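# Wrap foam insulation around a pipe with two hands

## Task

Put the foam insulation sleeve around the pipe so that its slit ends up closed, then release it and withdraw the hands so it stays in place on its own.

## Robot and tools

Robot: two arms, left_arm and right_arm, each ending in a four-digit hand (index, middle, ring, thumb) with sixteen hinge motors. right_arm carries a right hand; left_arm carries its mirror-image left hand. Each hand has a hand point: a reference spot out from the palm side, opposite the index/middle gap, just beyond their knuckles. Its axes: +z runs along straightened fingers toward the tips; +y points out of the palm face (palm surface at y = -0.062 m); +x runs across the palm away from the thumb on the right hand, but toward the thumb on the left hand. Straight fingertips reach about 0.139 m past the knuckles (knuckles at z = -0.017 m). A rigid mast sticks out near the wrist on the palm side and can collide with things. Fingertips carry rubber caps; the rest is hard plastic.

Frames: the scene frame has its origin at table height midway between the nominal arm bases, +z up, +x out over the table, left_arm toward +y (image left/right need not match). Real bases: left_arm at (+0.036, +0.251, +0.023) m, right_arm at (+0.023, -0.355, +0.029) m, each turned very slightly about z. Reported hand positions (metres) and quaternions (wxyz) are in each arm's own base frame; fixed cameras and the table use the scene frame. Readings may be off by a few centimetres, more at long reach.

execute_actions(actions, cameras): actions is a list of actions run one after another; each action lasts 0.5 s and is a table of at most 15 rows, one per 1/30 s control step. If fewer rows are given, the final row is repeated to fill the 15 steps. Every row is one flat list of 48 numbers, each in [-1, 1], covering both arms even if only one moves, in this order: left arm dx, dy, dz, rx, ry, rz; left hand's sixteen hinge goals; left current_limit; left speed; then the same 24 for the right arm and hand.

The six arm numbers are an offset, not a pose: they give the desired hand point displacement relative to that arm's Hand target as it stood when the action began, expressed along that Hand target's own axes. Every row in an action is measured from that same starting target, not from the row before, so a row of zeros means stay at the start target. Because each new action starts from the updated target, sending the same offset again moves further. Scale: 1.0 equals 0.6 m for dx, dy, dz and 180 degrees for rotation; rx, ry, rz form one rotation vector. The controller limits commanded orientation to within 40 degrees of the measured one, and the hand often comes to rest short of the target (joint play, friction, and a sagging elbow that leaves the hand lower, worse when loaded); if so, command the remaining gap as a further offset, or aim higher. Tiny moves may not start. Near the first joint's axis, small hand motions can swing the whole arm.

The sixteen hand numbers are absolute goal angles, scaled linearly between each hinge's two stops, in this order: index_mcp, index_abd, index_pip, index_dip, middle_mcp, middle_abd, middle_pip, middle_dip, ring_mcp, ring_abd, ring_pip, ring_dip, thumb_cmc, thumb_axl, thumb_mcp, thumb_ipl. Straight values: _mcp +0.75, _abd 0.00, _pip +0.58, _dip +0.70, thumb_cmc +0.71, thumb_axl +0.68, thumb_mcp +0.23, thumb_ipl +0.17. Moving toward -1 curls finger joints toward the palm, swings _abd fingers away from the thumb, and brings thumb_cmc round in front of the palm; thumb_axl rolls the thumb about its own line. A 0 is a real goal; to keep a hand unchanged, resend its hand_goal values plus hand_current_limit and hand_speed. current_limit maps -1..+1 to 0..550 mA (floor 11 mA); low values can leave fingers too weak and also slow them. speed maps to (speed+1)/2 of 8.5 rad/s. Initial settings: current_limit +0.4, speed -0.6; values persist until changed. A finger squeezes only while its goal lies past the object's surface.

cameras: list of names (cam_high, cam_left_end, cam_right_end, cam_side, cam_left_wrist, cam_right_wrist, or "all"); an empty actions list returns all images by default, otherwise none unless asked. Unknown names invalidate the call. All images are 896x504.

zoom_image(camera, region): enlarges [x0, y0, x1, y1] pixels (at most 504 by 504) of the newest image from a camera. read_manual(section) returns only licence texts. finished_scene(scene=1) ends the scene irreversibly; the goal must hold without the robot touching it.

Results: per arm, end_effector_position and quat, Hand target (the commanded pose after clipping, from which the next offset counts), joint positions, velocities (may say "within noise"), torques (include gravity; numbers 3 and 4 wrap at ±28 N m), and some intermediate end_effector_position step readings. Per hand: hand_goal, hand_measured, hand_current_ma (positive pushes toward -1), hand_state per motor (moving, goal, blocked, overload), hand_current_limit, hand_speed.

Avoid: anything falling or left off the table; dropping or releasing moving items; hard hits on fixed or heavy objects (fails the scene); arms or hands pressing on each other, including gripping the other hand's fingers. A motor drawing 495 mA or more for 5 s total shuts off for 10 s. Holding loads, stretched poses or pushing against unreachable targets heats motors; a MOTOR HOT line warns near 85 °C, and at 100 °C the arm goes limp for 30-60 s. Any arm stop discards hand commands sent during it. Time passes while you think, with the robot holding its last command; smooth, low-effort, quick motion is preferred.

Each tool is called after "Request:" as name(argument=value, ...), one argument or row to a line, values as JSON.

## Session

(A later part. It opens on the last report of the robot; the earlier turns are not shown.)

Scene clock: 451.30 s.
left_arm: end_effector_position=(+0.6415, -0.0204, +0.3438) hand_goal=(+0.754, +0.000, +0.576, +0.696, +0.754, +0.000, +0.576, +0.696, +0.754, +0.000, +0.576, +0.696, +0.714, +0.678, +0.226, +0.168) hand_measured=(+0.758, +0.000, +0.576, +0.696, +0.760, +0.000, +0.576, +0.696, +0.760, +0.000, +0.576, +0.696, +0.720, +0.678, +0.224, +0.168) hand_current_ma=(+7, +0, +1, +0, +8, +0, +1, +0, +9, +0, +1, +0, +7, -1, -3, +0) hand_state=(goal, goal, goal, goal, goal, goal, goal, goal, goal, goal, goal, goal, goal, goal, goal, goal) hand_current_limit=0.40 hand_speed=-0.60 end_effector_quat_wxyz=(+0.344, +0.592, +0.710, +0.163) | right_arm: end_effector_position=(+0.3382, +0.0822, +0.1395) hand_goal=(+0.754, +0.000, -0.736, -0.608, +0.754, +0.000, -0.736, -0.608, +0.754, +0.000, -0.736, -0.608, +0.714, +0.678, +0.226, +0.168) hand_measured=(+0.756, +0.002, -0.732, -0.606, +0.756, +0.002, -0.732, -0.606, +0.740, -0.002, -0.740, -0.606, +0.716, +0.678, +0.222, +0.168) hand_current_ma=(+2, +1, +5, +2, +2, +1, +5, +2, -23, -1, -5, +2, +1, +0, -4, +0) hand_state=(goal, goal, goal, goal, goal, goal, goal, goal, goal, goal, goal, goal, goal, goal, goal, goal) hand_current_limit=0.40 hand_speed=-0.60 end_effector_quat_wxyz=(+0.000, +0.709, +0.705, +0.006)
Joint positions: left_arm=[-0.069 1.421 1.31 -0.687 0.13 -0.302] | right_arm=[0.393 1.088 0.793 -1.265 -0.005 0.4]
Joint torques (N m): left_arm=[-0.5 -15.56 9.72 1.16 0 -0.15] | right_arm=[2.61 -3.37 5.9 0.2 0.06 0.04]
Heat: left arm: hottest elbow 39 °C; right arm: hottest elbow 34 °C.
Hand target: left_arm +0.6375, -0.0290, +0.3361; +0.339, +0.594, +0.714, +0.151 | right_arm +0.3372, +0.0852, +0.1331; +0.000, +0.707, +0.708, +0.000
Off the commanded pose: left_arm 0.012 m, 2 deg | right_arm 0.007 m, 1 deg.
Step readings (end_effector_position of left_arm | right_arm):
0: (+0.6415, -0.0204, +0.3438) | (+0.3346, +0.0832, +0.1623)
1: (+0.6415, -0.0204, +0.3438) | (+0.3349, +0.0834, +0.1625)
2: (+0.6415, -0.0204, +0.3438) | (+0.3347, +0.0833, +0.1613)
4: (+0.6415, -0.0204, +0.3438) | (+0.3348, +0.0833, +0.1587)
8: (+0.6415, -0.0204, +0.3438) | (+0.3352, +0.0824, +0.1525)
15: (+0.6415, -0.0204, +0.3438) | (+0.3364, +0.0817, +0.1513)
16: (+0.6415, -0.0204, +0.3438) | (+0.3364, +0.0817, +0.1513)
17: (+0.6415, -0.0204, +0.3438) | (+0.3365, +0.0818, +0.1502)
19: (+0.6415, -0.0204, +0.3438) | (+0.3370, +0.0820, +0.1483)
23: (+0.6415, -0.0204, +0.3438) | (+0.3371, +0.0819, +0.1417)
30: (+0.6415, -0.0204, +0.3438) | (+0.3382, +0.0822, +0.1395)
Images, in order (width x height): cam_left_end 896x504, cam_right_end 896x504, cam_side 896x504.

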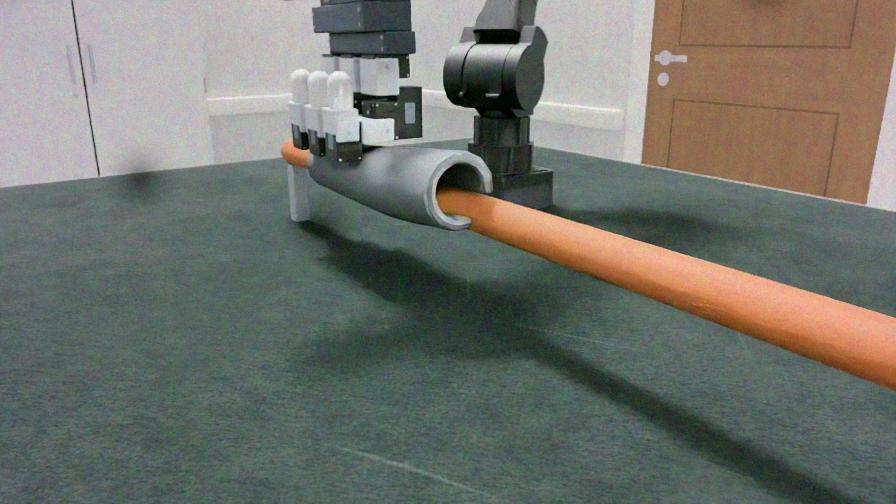

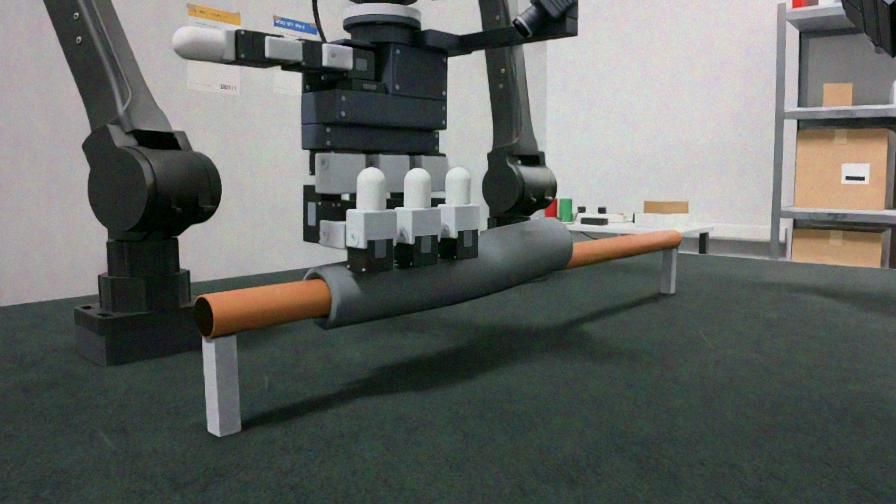

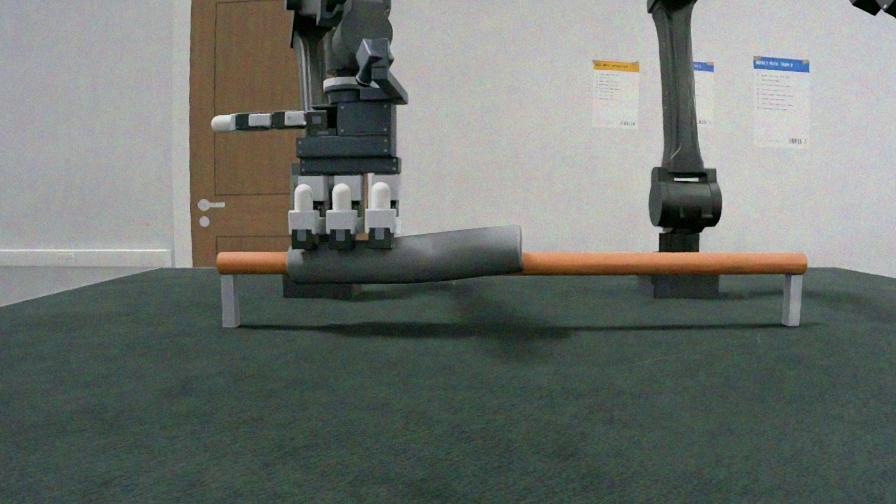

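Request:
execute_actions(
  actions=[
    [[0,0,0,0,0,0,0.754,0,0.576,0.696,0.754,0,0.576,0.696,0.754,0,0.576,0.696,0.714,0.678,0.226,0.168,0.4,-0.6,0,0,0.015,0,0,0,0.754,0,-0.737,-0.609,0.754,0,-0.737,-0.609,0.754,0,-0.737,-0.609,0.714,0.678,0.226,0.168,0.4,-0.6]],
    [[0,0,0,0,0,0,0.754,0,0.576,0.696,0.754,0,0.576,0.696,0.754,0,0.576,0.696,0.714,0.678,0.226,0.168,0.4,-0.6,0,0,-0.1,0,0,0,0.754,0,-0.737,-0.609,0.754,0,-0.737,-0.609,0.754,0,-0.737,-0.609,0.714,0.678,0.226,0.168,0.4,-0.6]],
    [[0,0,0,0,0,0,0.754,0,0.576,0.696,0.754,0,0.576,0.696,0.754,0,0.576,0.696,0.714,0.678,0.226,0.168,0.4,-0.6,0.13,0,0,0,0,0,0.754,0,-0.737,-0.609,0.754,0,-0.737,-0.609,0.754,0,-0.737,-0.609,0.714,0.678,0.226,0.168,0.4,-0.6]],
    [[0,0,0,0,0,0,0.754,0,0.576,0.696,0.754,0,0.576,0.696,0.754,0,0.576,0.696,0.714,0.678,0.226,0.168,0.4,-0.6,0.13,0,0,0,0,0,0.754,0,-0.737,-0.609,0.754,0,-0.737,-0.609,0.754,0,-0.737,-0.609,0.714,0.678,0.226,0.168,0.4,-0.6]],
  ],
  cameras=["cam_side", "cam_right_end","cam_left_end"],
)

Scene clock: 475.20 s.
left_arm: end_effector_position=(+0.6415, -0.0204, +0.3438) hand_goal=(+0.754, +0.000, +0.576, +0.696, +0.754, +0.000, +0.576, +0.696, +0.754, +0.000, +0.576, +0.696, +0.714, +0.678, +0.226, +0.168) hand_measured=(+0.758, +0.000, +0.576, +0.696, +0.760, +0.000, +0.576, +0.696, +0.760, +0.000, +0.576, +0.696, +0.720, +0.678, +0.224, +0.168) hand_current_ma=(+7, +0, +1, +0, +8, +0, +1, +0, +9, +0, +1, +0, +7, -1, -3, +0) hand_state=(goal, goal, goal, goal, goal, goal, goal, goal, goal, goal, goal, goal, goal, goal, goal, goal) hand_current_limit=0.40 hand_speed=-0.60 end_effector_quat_wxyz=(+0.344, +0.592, +0.710, +0.163) | right_arm: end_effector_position=(+0.3188, +0.2308, +0.1640) hand_goal=(+0.754, +0.000, -0.736, -0.608, +0.754, +0.000, -0.736, -0.608, +0.754, +0.000, -0.736, -0.608, +0.714, +0.678, +0.226, +0.168) hand_measured=(+0.754, +0.000, -0.736, -0.606, +0.754, +0.002, -0.736, -0.606, +0.754, -0.002, -0.736, -0.606, +0.714, +0.678, +0.222, +0.168) hand_current_ma=(+0, +0, +0, +2, +0, +1, +0, +2, +0, -1, +0, +2, +0, +0, -6, +0) hand_state=(goal, goal, goal, goal, goal, goal, goal, goal, goal, goal, goal, goal, goal, goal, goal, goal) hand_current_limit=0.40 hand_speed=-0.60 end_effector_quat_wxyz=(-0.006, +0.697, +0.716, -0.027)
Joint positions: left_arm=[-0.069 1.421 1.31 -0.687 0.13 -0.302] | right_arm=[0.817 1.304 1.042 -1.363 -0.014 0.79]
Joint torques (N m): left_arm=[-0.44 -15.62 9.7 1.16 0.01 -0.15] | right_arm=[1.61 -7.41 10 -0.1 0.36 0.09]
Heat: left arm: hottest elbow 39 °C; right arm: hottest elbow 33 °C.
Hand target: left_arm +0.6375, -0.0290, +0.3361; +0.339, +0.594, +0.714, +0.151 | right_arm +0.3370, +0.2412, +0.1842; +0.000, +0.707, +0.708, +0.000
Off the commanded pose: left_arm 0.012 m, 2 deg | right_arm 0.029 m, 4 deg.
Step readings (end_effector_position of left_arm | right_arm):
0: (+0.6415, -0.0204, +0.3438) | (+0.3382, +0.0822, +0.1395)
1: (+0.6415, -0.0204, +0.3438) | (+0.3382, +0.0822, +0.1395)
2: (+0.6415, -0.0204, +0.3438) | (+0.3382, +0.0822, +0.1395)
4: (+0.6415, -0.0204, +0.3438) | (+0.3387, +0.0825, +0.1382)
8: (+0.6415, -0.0204, +0.3438) | (+0.3394, +0.0827, +0.1334)
15: (+0.6415, -0.0204, +0.3438) | (+0.3382, +0.0829, +0.1304)
16: (+0.6415, -0.0204, +0.3438) | (+0.3382, +0.0829, +0.1304)
17: (+0.6415, -0.0204, +0.3438) | (+0.3378, +0.0828, +0.1303)
19: (+0.6415, -0.0204, +0.3438) | (+0.3361, +0.0809, +0.1340)
23: (+0.6415, -0.0204, +0.3438) | (+0.3254, +0.0776, +0.1454)
30: (+0.6415, -0.0204, +0.3438) | (+0.3252, +0.0785, +0.1577)
31: (+0.6415, -0.0204, +0.3438) | (+0.3249, +0.0784, +0.1576)
32: (+0.6415, -0.0204, +0.3438) | (+0.3246, +0.0788, +0.1588)
34: (+0.6415, -0.0204, +0.3438) | (+0.3221, +0.0961, +0.1610)
38: (+0.6415, -0.0204, +0.3438) | (+0.3149, +0.1486, +0.1651)
45: (+0.6415, -0.0204, +0.3438) | (+0.3168, +0.1557, +0.1612)
46: (+0.6415, -0.0204, +0.3438) | (+0.3167, +0.1552, +0.1607)
47: (+0.6415, -0.0204, +0.3438) | (+0.3174, +0.1555, +0.1612)
49: (+0.6415, -0.0204, +0.3438) | (+0.3188, +0.1678, +0.1647)
53: (+0.6415, -0.0204, +0.3438) | (+0.3171, +0.2212, +0.1668)
60: (+0.6415, -0.0204, +0.3438) | (+0.3187, +0.2324, +0.1622)
Images, in order (width x height): cam_left_end 896x504, cam_right_end 896x504, cam_side 896x504.

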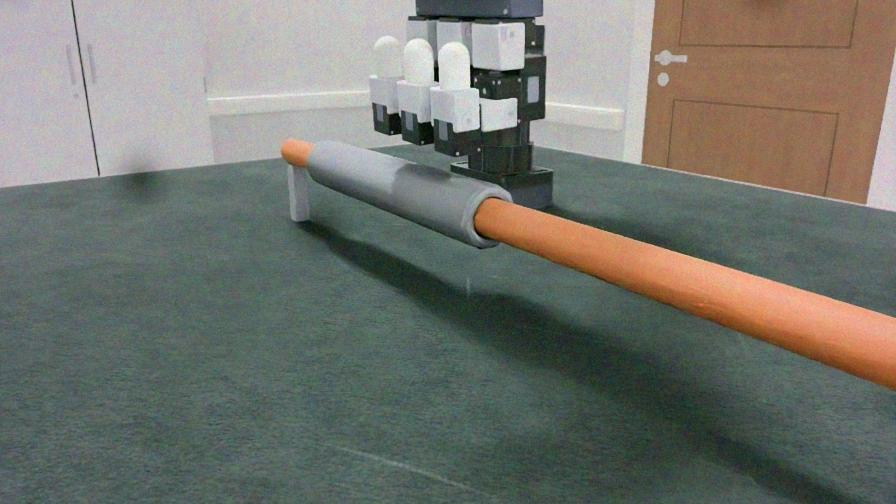

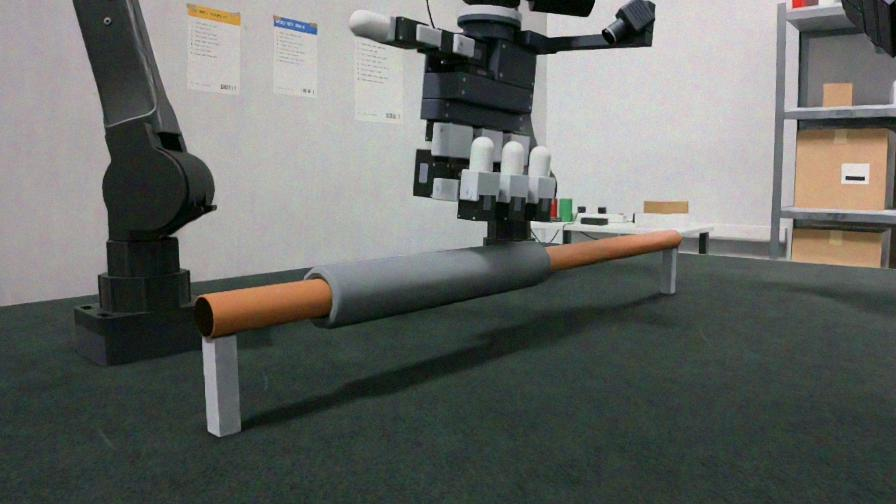

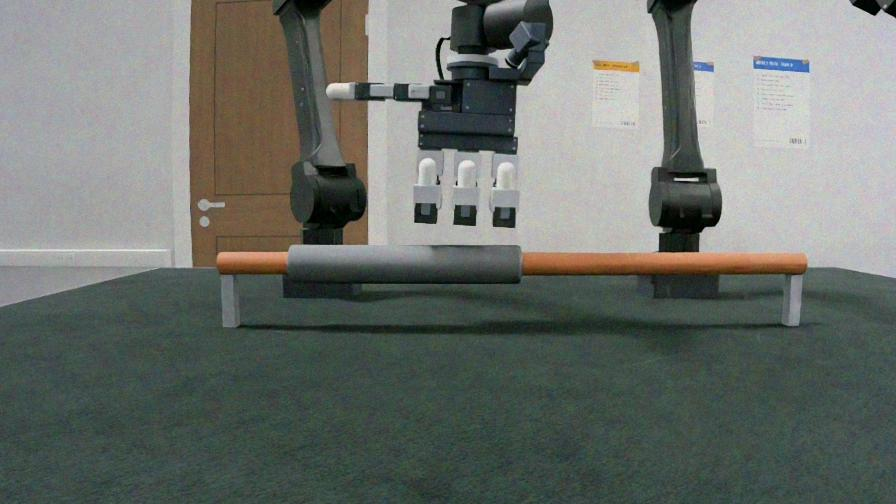

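Request:
zoom_image(
  camera="cam_left_end",
  region=[270, 120, 550, 270],
)

Request:
zoom_image(
  camera="cam_right_end",
  region=[280, 220, 580, 350],
)

Request:
zoom_image(
  camera="cam_side",
  region=[260, 220, 560, 310],
)

Scaled by 1.800 from the camera's 896x504 image, which has a finer 1280x720 frame.

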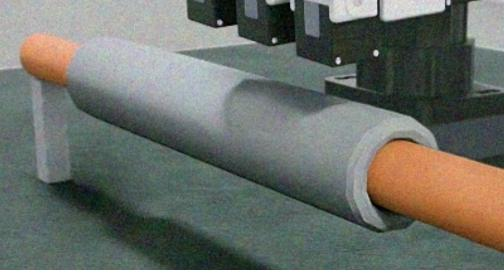

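Scaled by 1.680 from the camera's 896x504 image, which has a finer 1280x720 frame.

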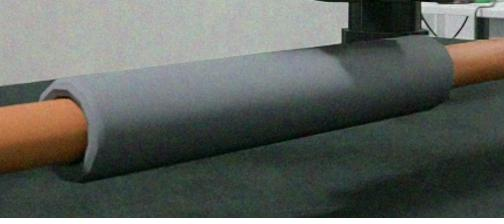

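Scaled by 1.680 from the camera's 896x504 image, which has a finer 1280x720 frame.

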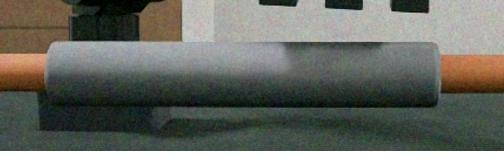

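Request:
zoom_image(
  camera="cam_left_end",
  region=[430, 160, 550, 260],
)

Request:
zoom_image(
  camera="cam_right_end",
  region=[280, 240, 380, 340],
)

Request:
execute_actions(
  actions=[
    [[0,0,0,0,0,0,0.754,0,0.576,0.696,0.754,0,0.576,0.696,0.754,0,0.576,0.696,0.714,0.678,0.226,0.168,0.4,-0.6,0,0,-0.08,0,0,0,0.754,0,-0.737,-0.609,0.754,0,-0.737,-0.609,0.754,0,-0.737,-0.609,0.714,0.678,0.226,0.168,0.4,-0.6]],
  ],
  cameras=["all"],
)

Scaled by 4.200 from the camera's 896x504 image, which has a finer 1280x720 frame.

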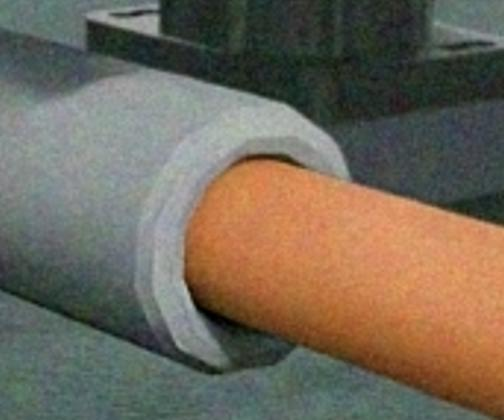

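Scaled by 5.040 from the camera's 896x504 image, which has a finer 1280x720 frame.

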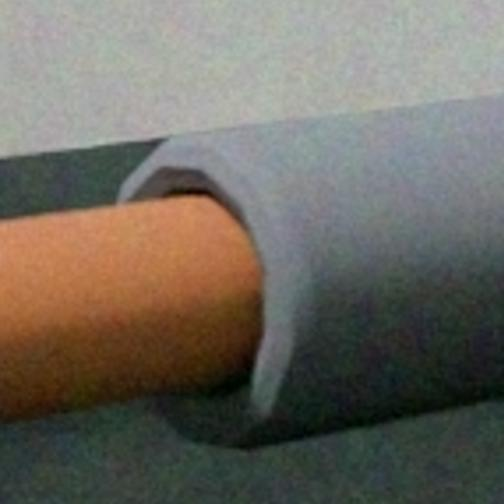

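Scene clock: 524.17 s.
left_arm: end_effector_position=(+0.6415, -0.0204, +0.3438) hand_goal=(+0.754, +0.000, +0.576, +0.696, +0.754, +0.000, +0.576, +0.696, +0.754, +0.000, +0.576, +0.696, +0.714, +0.678, +0.226, +0.168) hand_measured=(+0.758, +0.000, +0.576, +0.696, +0.760, +0.000, +0.576, +0.696, +0.760, +0.000, +0.576, +0.696, +0.720, +0.678, +0.224, +0.168) hand_current_ma=(+7, +0, +1, +0, +8, +0, +1, +0, +9, +0, +1, +0, +7, -1, -3, +0) hand_state=(goal, goal, goal, goal, goal, goal, goal, goal, goal, goal, goal, goal, goal, goal, goal, goal) hand_current_limit=0.40 hand_speed=-0.60 end_effector_quat_wxyz=(+0.344, +0.592, +0.710, +0.163) | right_arm: end_effector_position=(+0.3253, +0.2368, +0.2073) hand_goal=(+0.754, +0.000, -0.736, -0.608, +0.754, +0.000, -0.736, -0.608, +0.754, +0.000, -0.736, -0.608, +0.714, +0.678, +0.226, +0.168) hand_measured=(+0.754, +0.000, -0.736, -0.606, +0.754, +0.002, -0.736, -0.606, +0.754, -0.002, -0.736, -0.606, +0.714, +0.678, +0.222, +0.168) hand_current_ma=(+0, +0, +0, +2, +0, +1, +0, +2, +0, -1, +0, +2, +0, +0, -6, +0) hand_state=(goal, goal, goal, goal, goal, goal, goal, goal, goal, goal, goal, goal, goal, goal, goal, goal) hand_current_limit=0.40 hand_speed=-0.60 end_effector_quat_wxyz=(-0.005, +0.698, +0.716, -0.025)
Joint positions: left_arm=[-0.069 1.421 1.31 -0.687 0.13 -0.302] | right_arm=[0.817 1.301 1.154 -1.473 -0.011 0.791]
Joint torques (N m): left_arm=[-0.44 -15.62 9.72 1.16 0.01 -0.15] | right_arm=[1.67 -9 10 -0.81 0.34 0.09]
Heat: left arm: hottest elbow 39 °C; right arm: hottest elbow 35 °C.
Hand target: left_arm +0.6375, -0.0290, +0.3361; +0.339, +0.594, +0.714, +0.151 | right_arm +0.3370, +0.2412, +0.2322; +0.000, +0.707, +0.708, +0.000
Off the commanded pose: left_arm 0.012 m, 2 deg | right_arm 0.028 m, 3 deg.
Step readings (end_effector_position of left_arm | right_arm):
0: (+0.6415, -0.0204, +0.3438) | (+0.3188, +0.2307, +0.1640)
1: (+0.6415, -0.0204, +0.3438) | (+0.3188, +0.2307, +0.1640)
2: (+0.6415, -0.0204, +0.3438) | (+0.3189, +0.2307, +0.1657)
4: (+0.6415, -0.0204, +0.3438) | (+0.3188, +0.2303, +0.1735)
8: (+0.6415, -0.0204, +0.3438) | (+0.3250, +0.2364, +0.1970)
15: (+0.6415, -0.0204, +0.3438) | (+0.3261, +0.2377, +0.2075)

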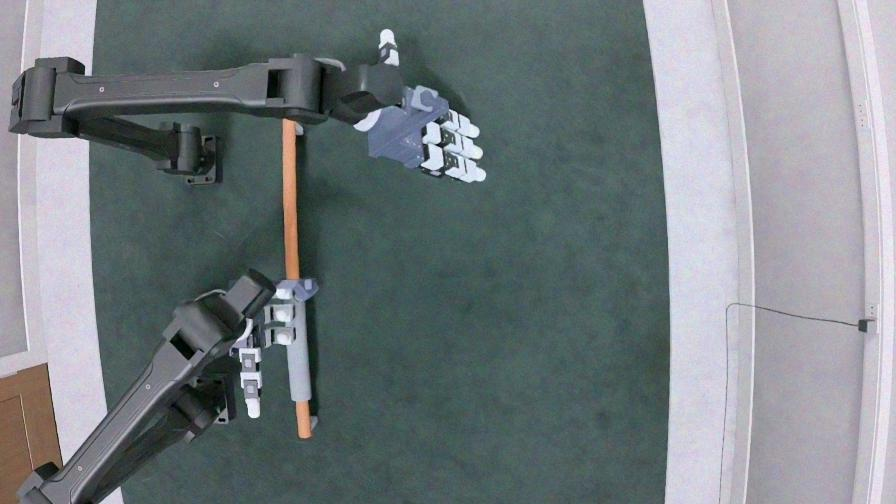

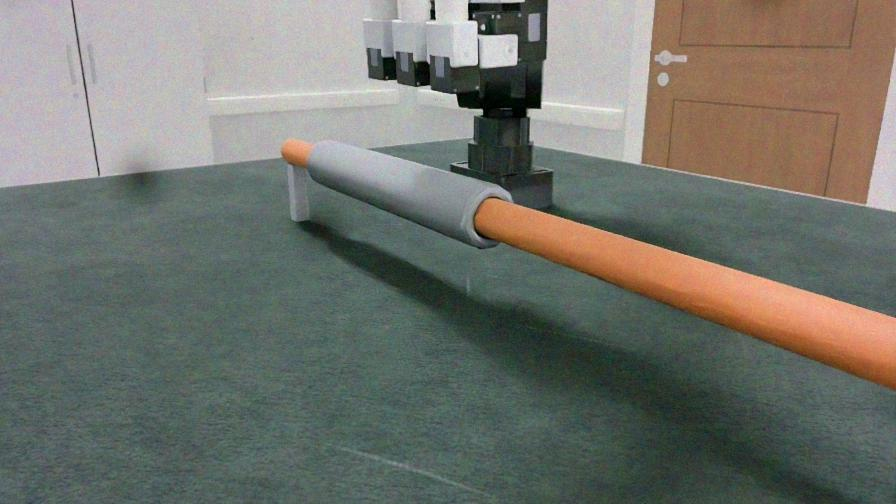

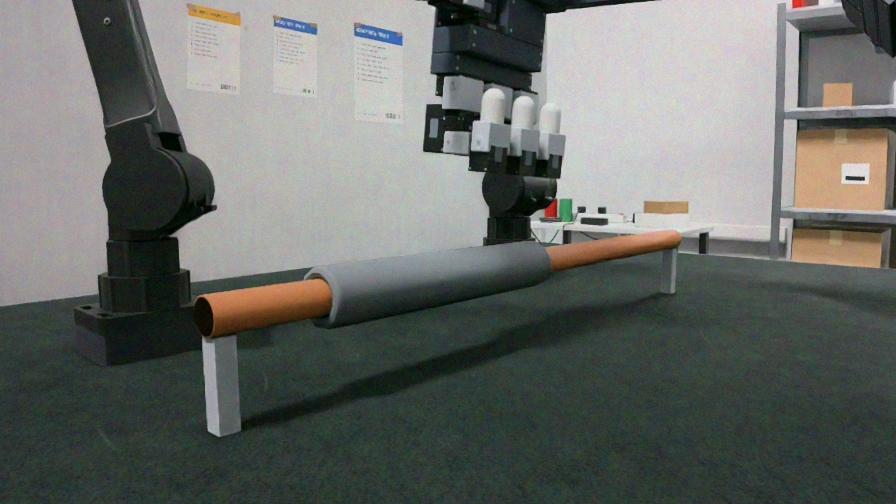

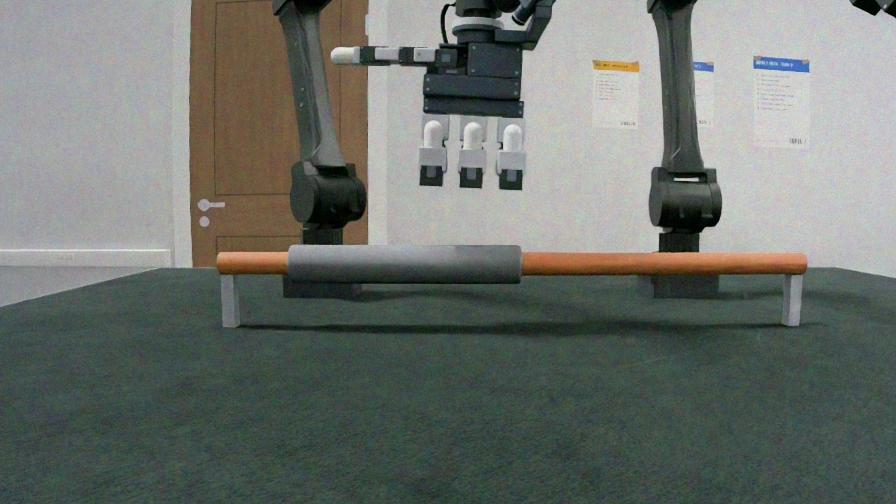

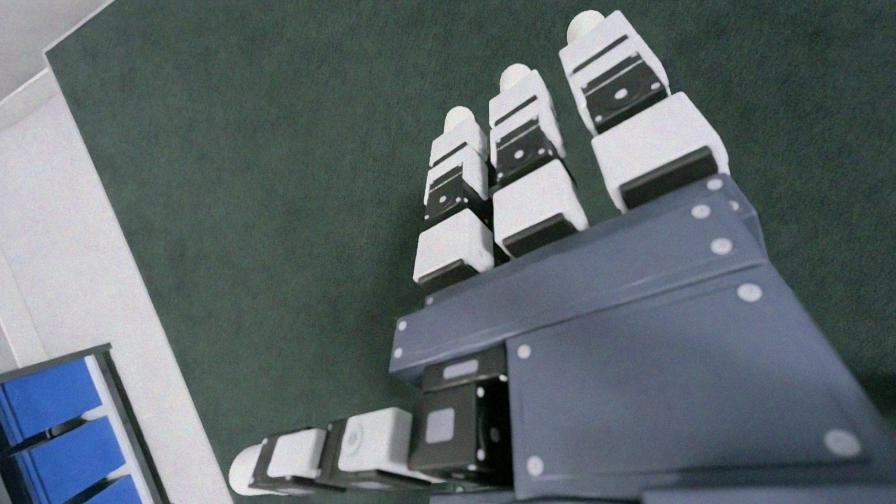

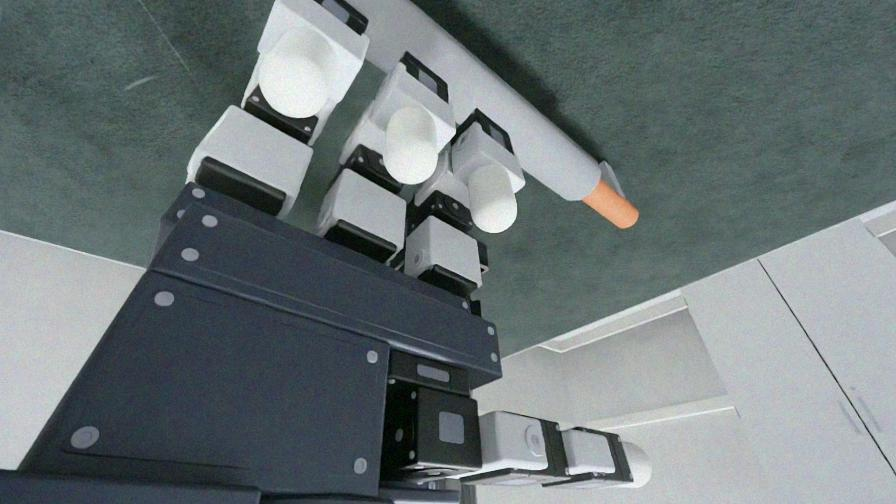

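Request:
execute_actions(
  actions=[
    [[0,0,0,0,0,0,0.754,0,0.576,0.696,0.754,0,0.576,0.696,0.754,0,0.576,0.696,0.714,0.678,0.226,0.168,0.4,-0.6,-0.1,0,-0.08,0,0,0,0.754,0,-0.737,-0.609,0.754,0,-0.737,-0.609,0.754,0,-0.737,-0.609,0.714,0.678,0.226,0.168,0.4,-0.6]],
    [[0,0,0,0,0,0,0.754,0,0.576,0.696,0.754,0,0.576,0.696,0.754,0,0.576,0.696,0.714,0.678,0.226,0.168,0.4,-0.6,-0.13,0.1,-0.05,0,0,0,0.754,0,-0.737,-0.609,0.754,0,-0.737,-0.609,0.754,0,-0.737,-0.609,0.714,0.678,0.226,0.168,0.4,-0.6]],
    [[0,0,0,0,0,0,0.754,0,0.576,0.696,0.754,0,0.576,0.696,0.754,0,0.576,0.696,0.714,0.678,0.226,0.168,0.4,-0.6,-0.13,0.1,0,0,0,0,0.754,0,-0.737,-0.609,0.754,0,-0.737,-0.609,0.754,0,-0.737,-0.609,0.714,0.678,0.226,0.168,0.4,-0.6]],
  ],
  cameras=["cam_high","cam_side","cam_left_end","cam_right_end","cam_right_wrist"],
)

Request:
zoom_image(
  camera="cam_left_end",
  region=[440, 170, 520, 260],
)

Request:
zoom_image(
  camera="cam_high",
  region=[250, 260, 350, 450],
)

Scene clock: 767.23 s.
left_arm: end_effector_position=(+0.6415, -0.0204, +0.3438) hand_goal=(+0.754, +0.000, +0.576, +0.696, +0.754, +0.000, +0.576, +0.696, +0.754, +0.000, +0.576, +0.696, +0.714, +0.678, +0.226, +0.168) hand_measured=(+0.758, +0.000, +0.576, +0.696, +0.760, +0.000, +0.576, +0.696, +0.760, +0.000, +0.576, +0.696, +0.720, +0.678, +0.224, +0.168) hand_current_ma=(+7, +0, +1, +0, +8, +0, +1, +0, +9, +0, +1, +0, +7, -1, -3, +0) hand_state=(goal, goal, goal, goal, goal, goal, goal, goal, goal, goal, goal, goal, goal, goal, goal, goal) hand_current_limit=0.40 hand_speed=-0.60 end_effector_quat_wxyz=(+0.344, +0.592, +0.710, +0.163) | right_arm: end_effector_position=(+0.4456, +0.0204, +0.2879) hand_goal=(+0.754, +0.000, -0.736, -0.608, +0.754, +0.000, -0.736, -0.608, +0.754, +0.000, -0.736, -0.608, +0.714, +0.678, +0.226, +0.168) hand_measured=(+0.756, +0.000, -0.736, -0.606, +0.756, +0.002, -0.736, -0.606, +0.754, -0.002, -0.736, -0.606, +0.714, +0.678, +0.222, +0.168) hand_current_ma=(+1, +0, +0, +2, +1, +1, +0, +2, +1, -1, +0, +2, +0, +0, -6, +0) hand_state=(goal, goal, goal, goal, goal, goal, goal, goal, goal, goal, goal, goal, goal, goal, goal, goal) hand_current_limit=0.40 hand_speed=-0.60 end_effector_quat_wxyz=(-0.009, +0.712, +0.702, -0.015)
Joint positions: left_arm=[-0.069 1.421 1.31 -0.687 0.13 -0.302] | right_arm=[0.125 1.313 1.376 -1.668 0.003 0.139]
Joint torques (N m): left_arm=[-0.38 -15.56 9.72 1.17 0 -0.15] | right_arm=[2.37 -8.35 10.47 -0.81 -0.23 -0.16]
Heat: left arm: hottest elbow 39 °C; right arm: hottest elbow 39 °C.
Hand target: left_arm +0.6375, -0.0290, +0.3361; +0.339, +0.594, +0.714, +0.151 | right_arm +0.4573, +0.0253, +0.3101; +0.000, +0.707, +0.708, +0.000
Off the commanded pose: left_arm 0.012 m, 2 deg | right_arm 0.026 m, 2 deg.
joint sent to its limit (right arm) — joint 4 (wrist pitch), lower limit. The joint targets are off in position, not in orientation.
Step readings (end_effector_position of left_arm | right_arm):
0: (+0.6415, -0.0204, +0.3438) | (+0.3253, +0.2368, +0.2073)
1: (+0.6415, -0.0204, +0.3438) | (+0.3253, +0.2368, +0.2073)
2: (+0.6415, -0.0204, +0.3438) | (+0.3257, +0.2356, +0.2078)
4: (+0.6415, -0.0204, +0.3438) | (+0.3251, +0.2226, +0.2120)
8: (+0.6415, -0.0204, +0.3438) | (+0.3253, +0.1843, +0.2339)
15: (+0.6415, -0.0204, +0.3438) | (+0.3277, +0.1731, +0.2620)
16: (+0.6415, -0.0204, +0.3438) | (+0.3274, +0.1744, +0.2619)
17: (+0.6415, -0.0204, +0.3438) | (+0.3282, +0.1725, +0.2621)
19: (+0.6415, -0.0204, +0.3438) | (+0.3381, +0.1547, +0.2659)
23: (+0.6415, -0.0204, +0.3438) | (+0.3679, +0.0990, +0.2830)
30: (+0.6415, -0.0204, +0.3438) | (+0.3838, +0.0937, +0.2944)
31: (+0.6415, -0.0204, +0.3438) | (+0.3843, +0.0959, +0.2932)
32: (+0.6415, -0.0204, +0.3438) | (+0.3862, +0.0954, +0.2921)
34: (+0.6415, -0.0204, +0.3438) | (+0.3977, +0.0804, +0.2911)
38: (+0.6415, -0.0204, +0.3438) | (+0.4245, +0.0233, +0.2889)
45: (+0.6415, -0.0204, +0.3438) | (+0.4425, +0.0155, +0.2845)
Images, in order (width x height): cam_high 896x504, cam_left_end 896x504, cam_right_end 896x504, cam_side 896x504, cam_right_wrist 896x504.

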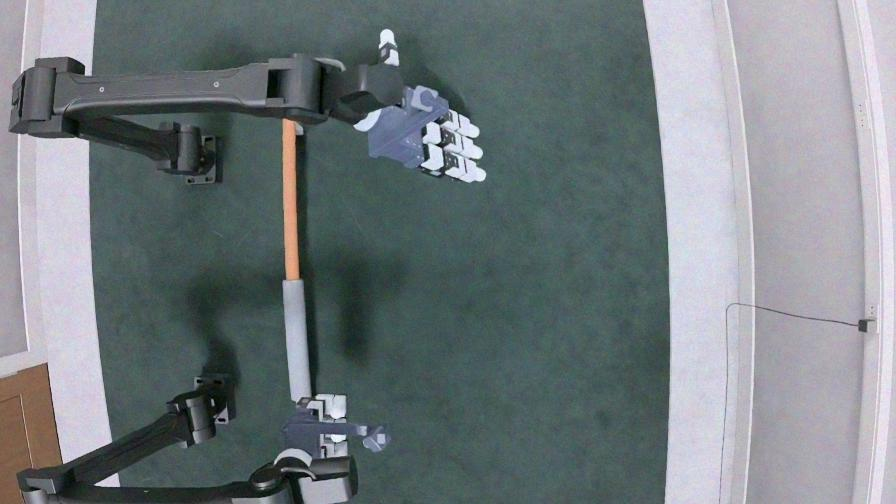

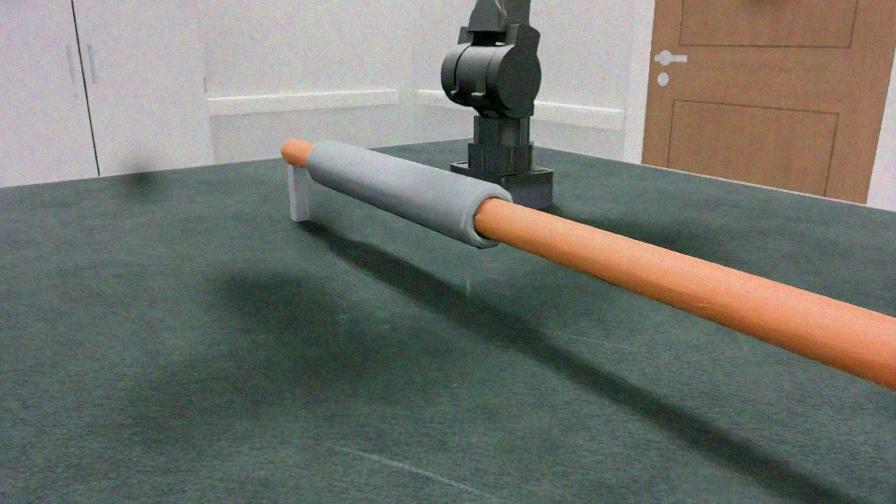

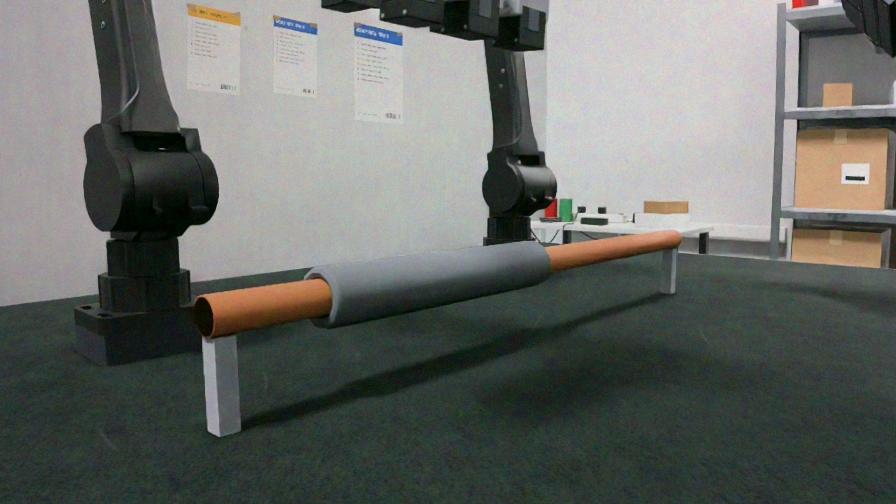

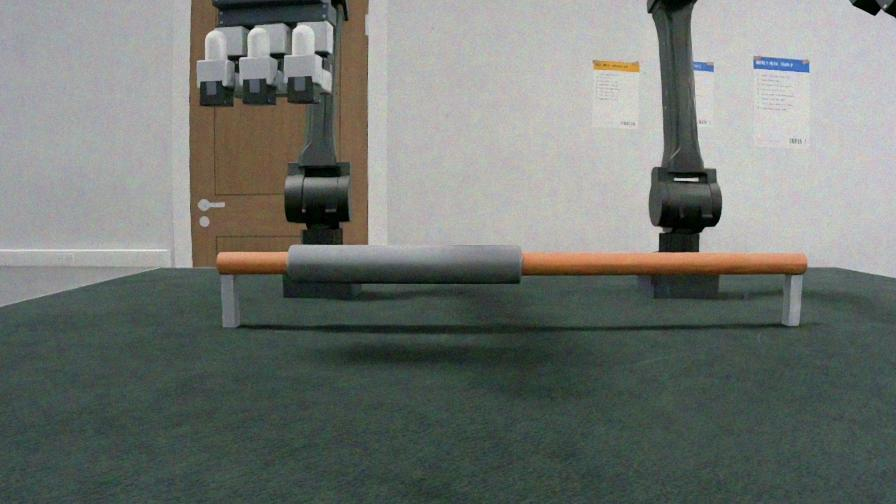

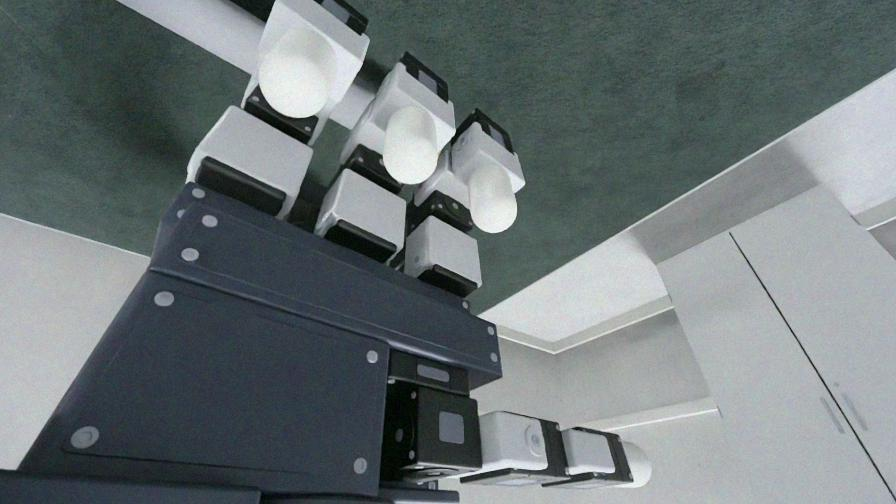

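Scaled by 5.600 from the camera's 896x504 image, which has a finer 1280x720 frame.

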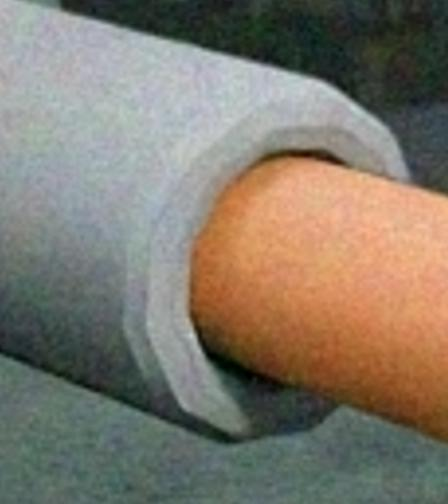

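Scaled by 2.653 from the camera's 896x504 image, which has a finer 1280x720 frame.

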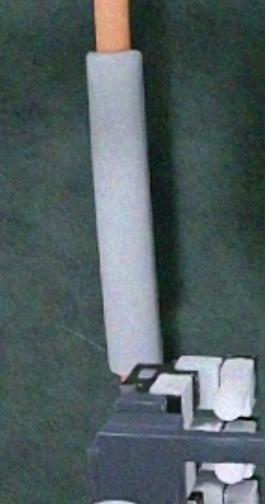

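Request:
finished_scene(
)

The scene is finished: the task was done.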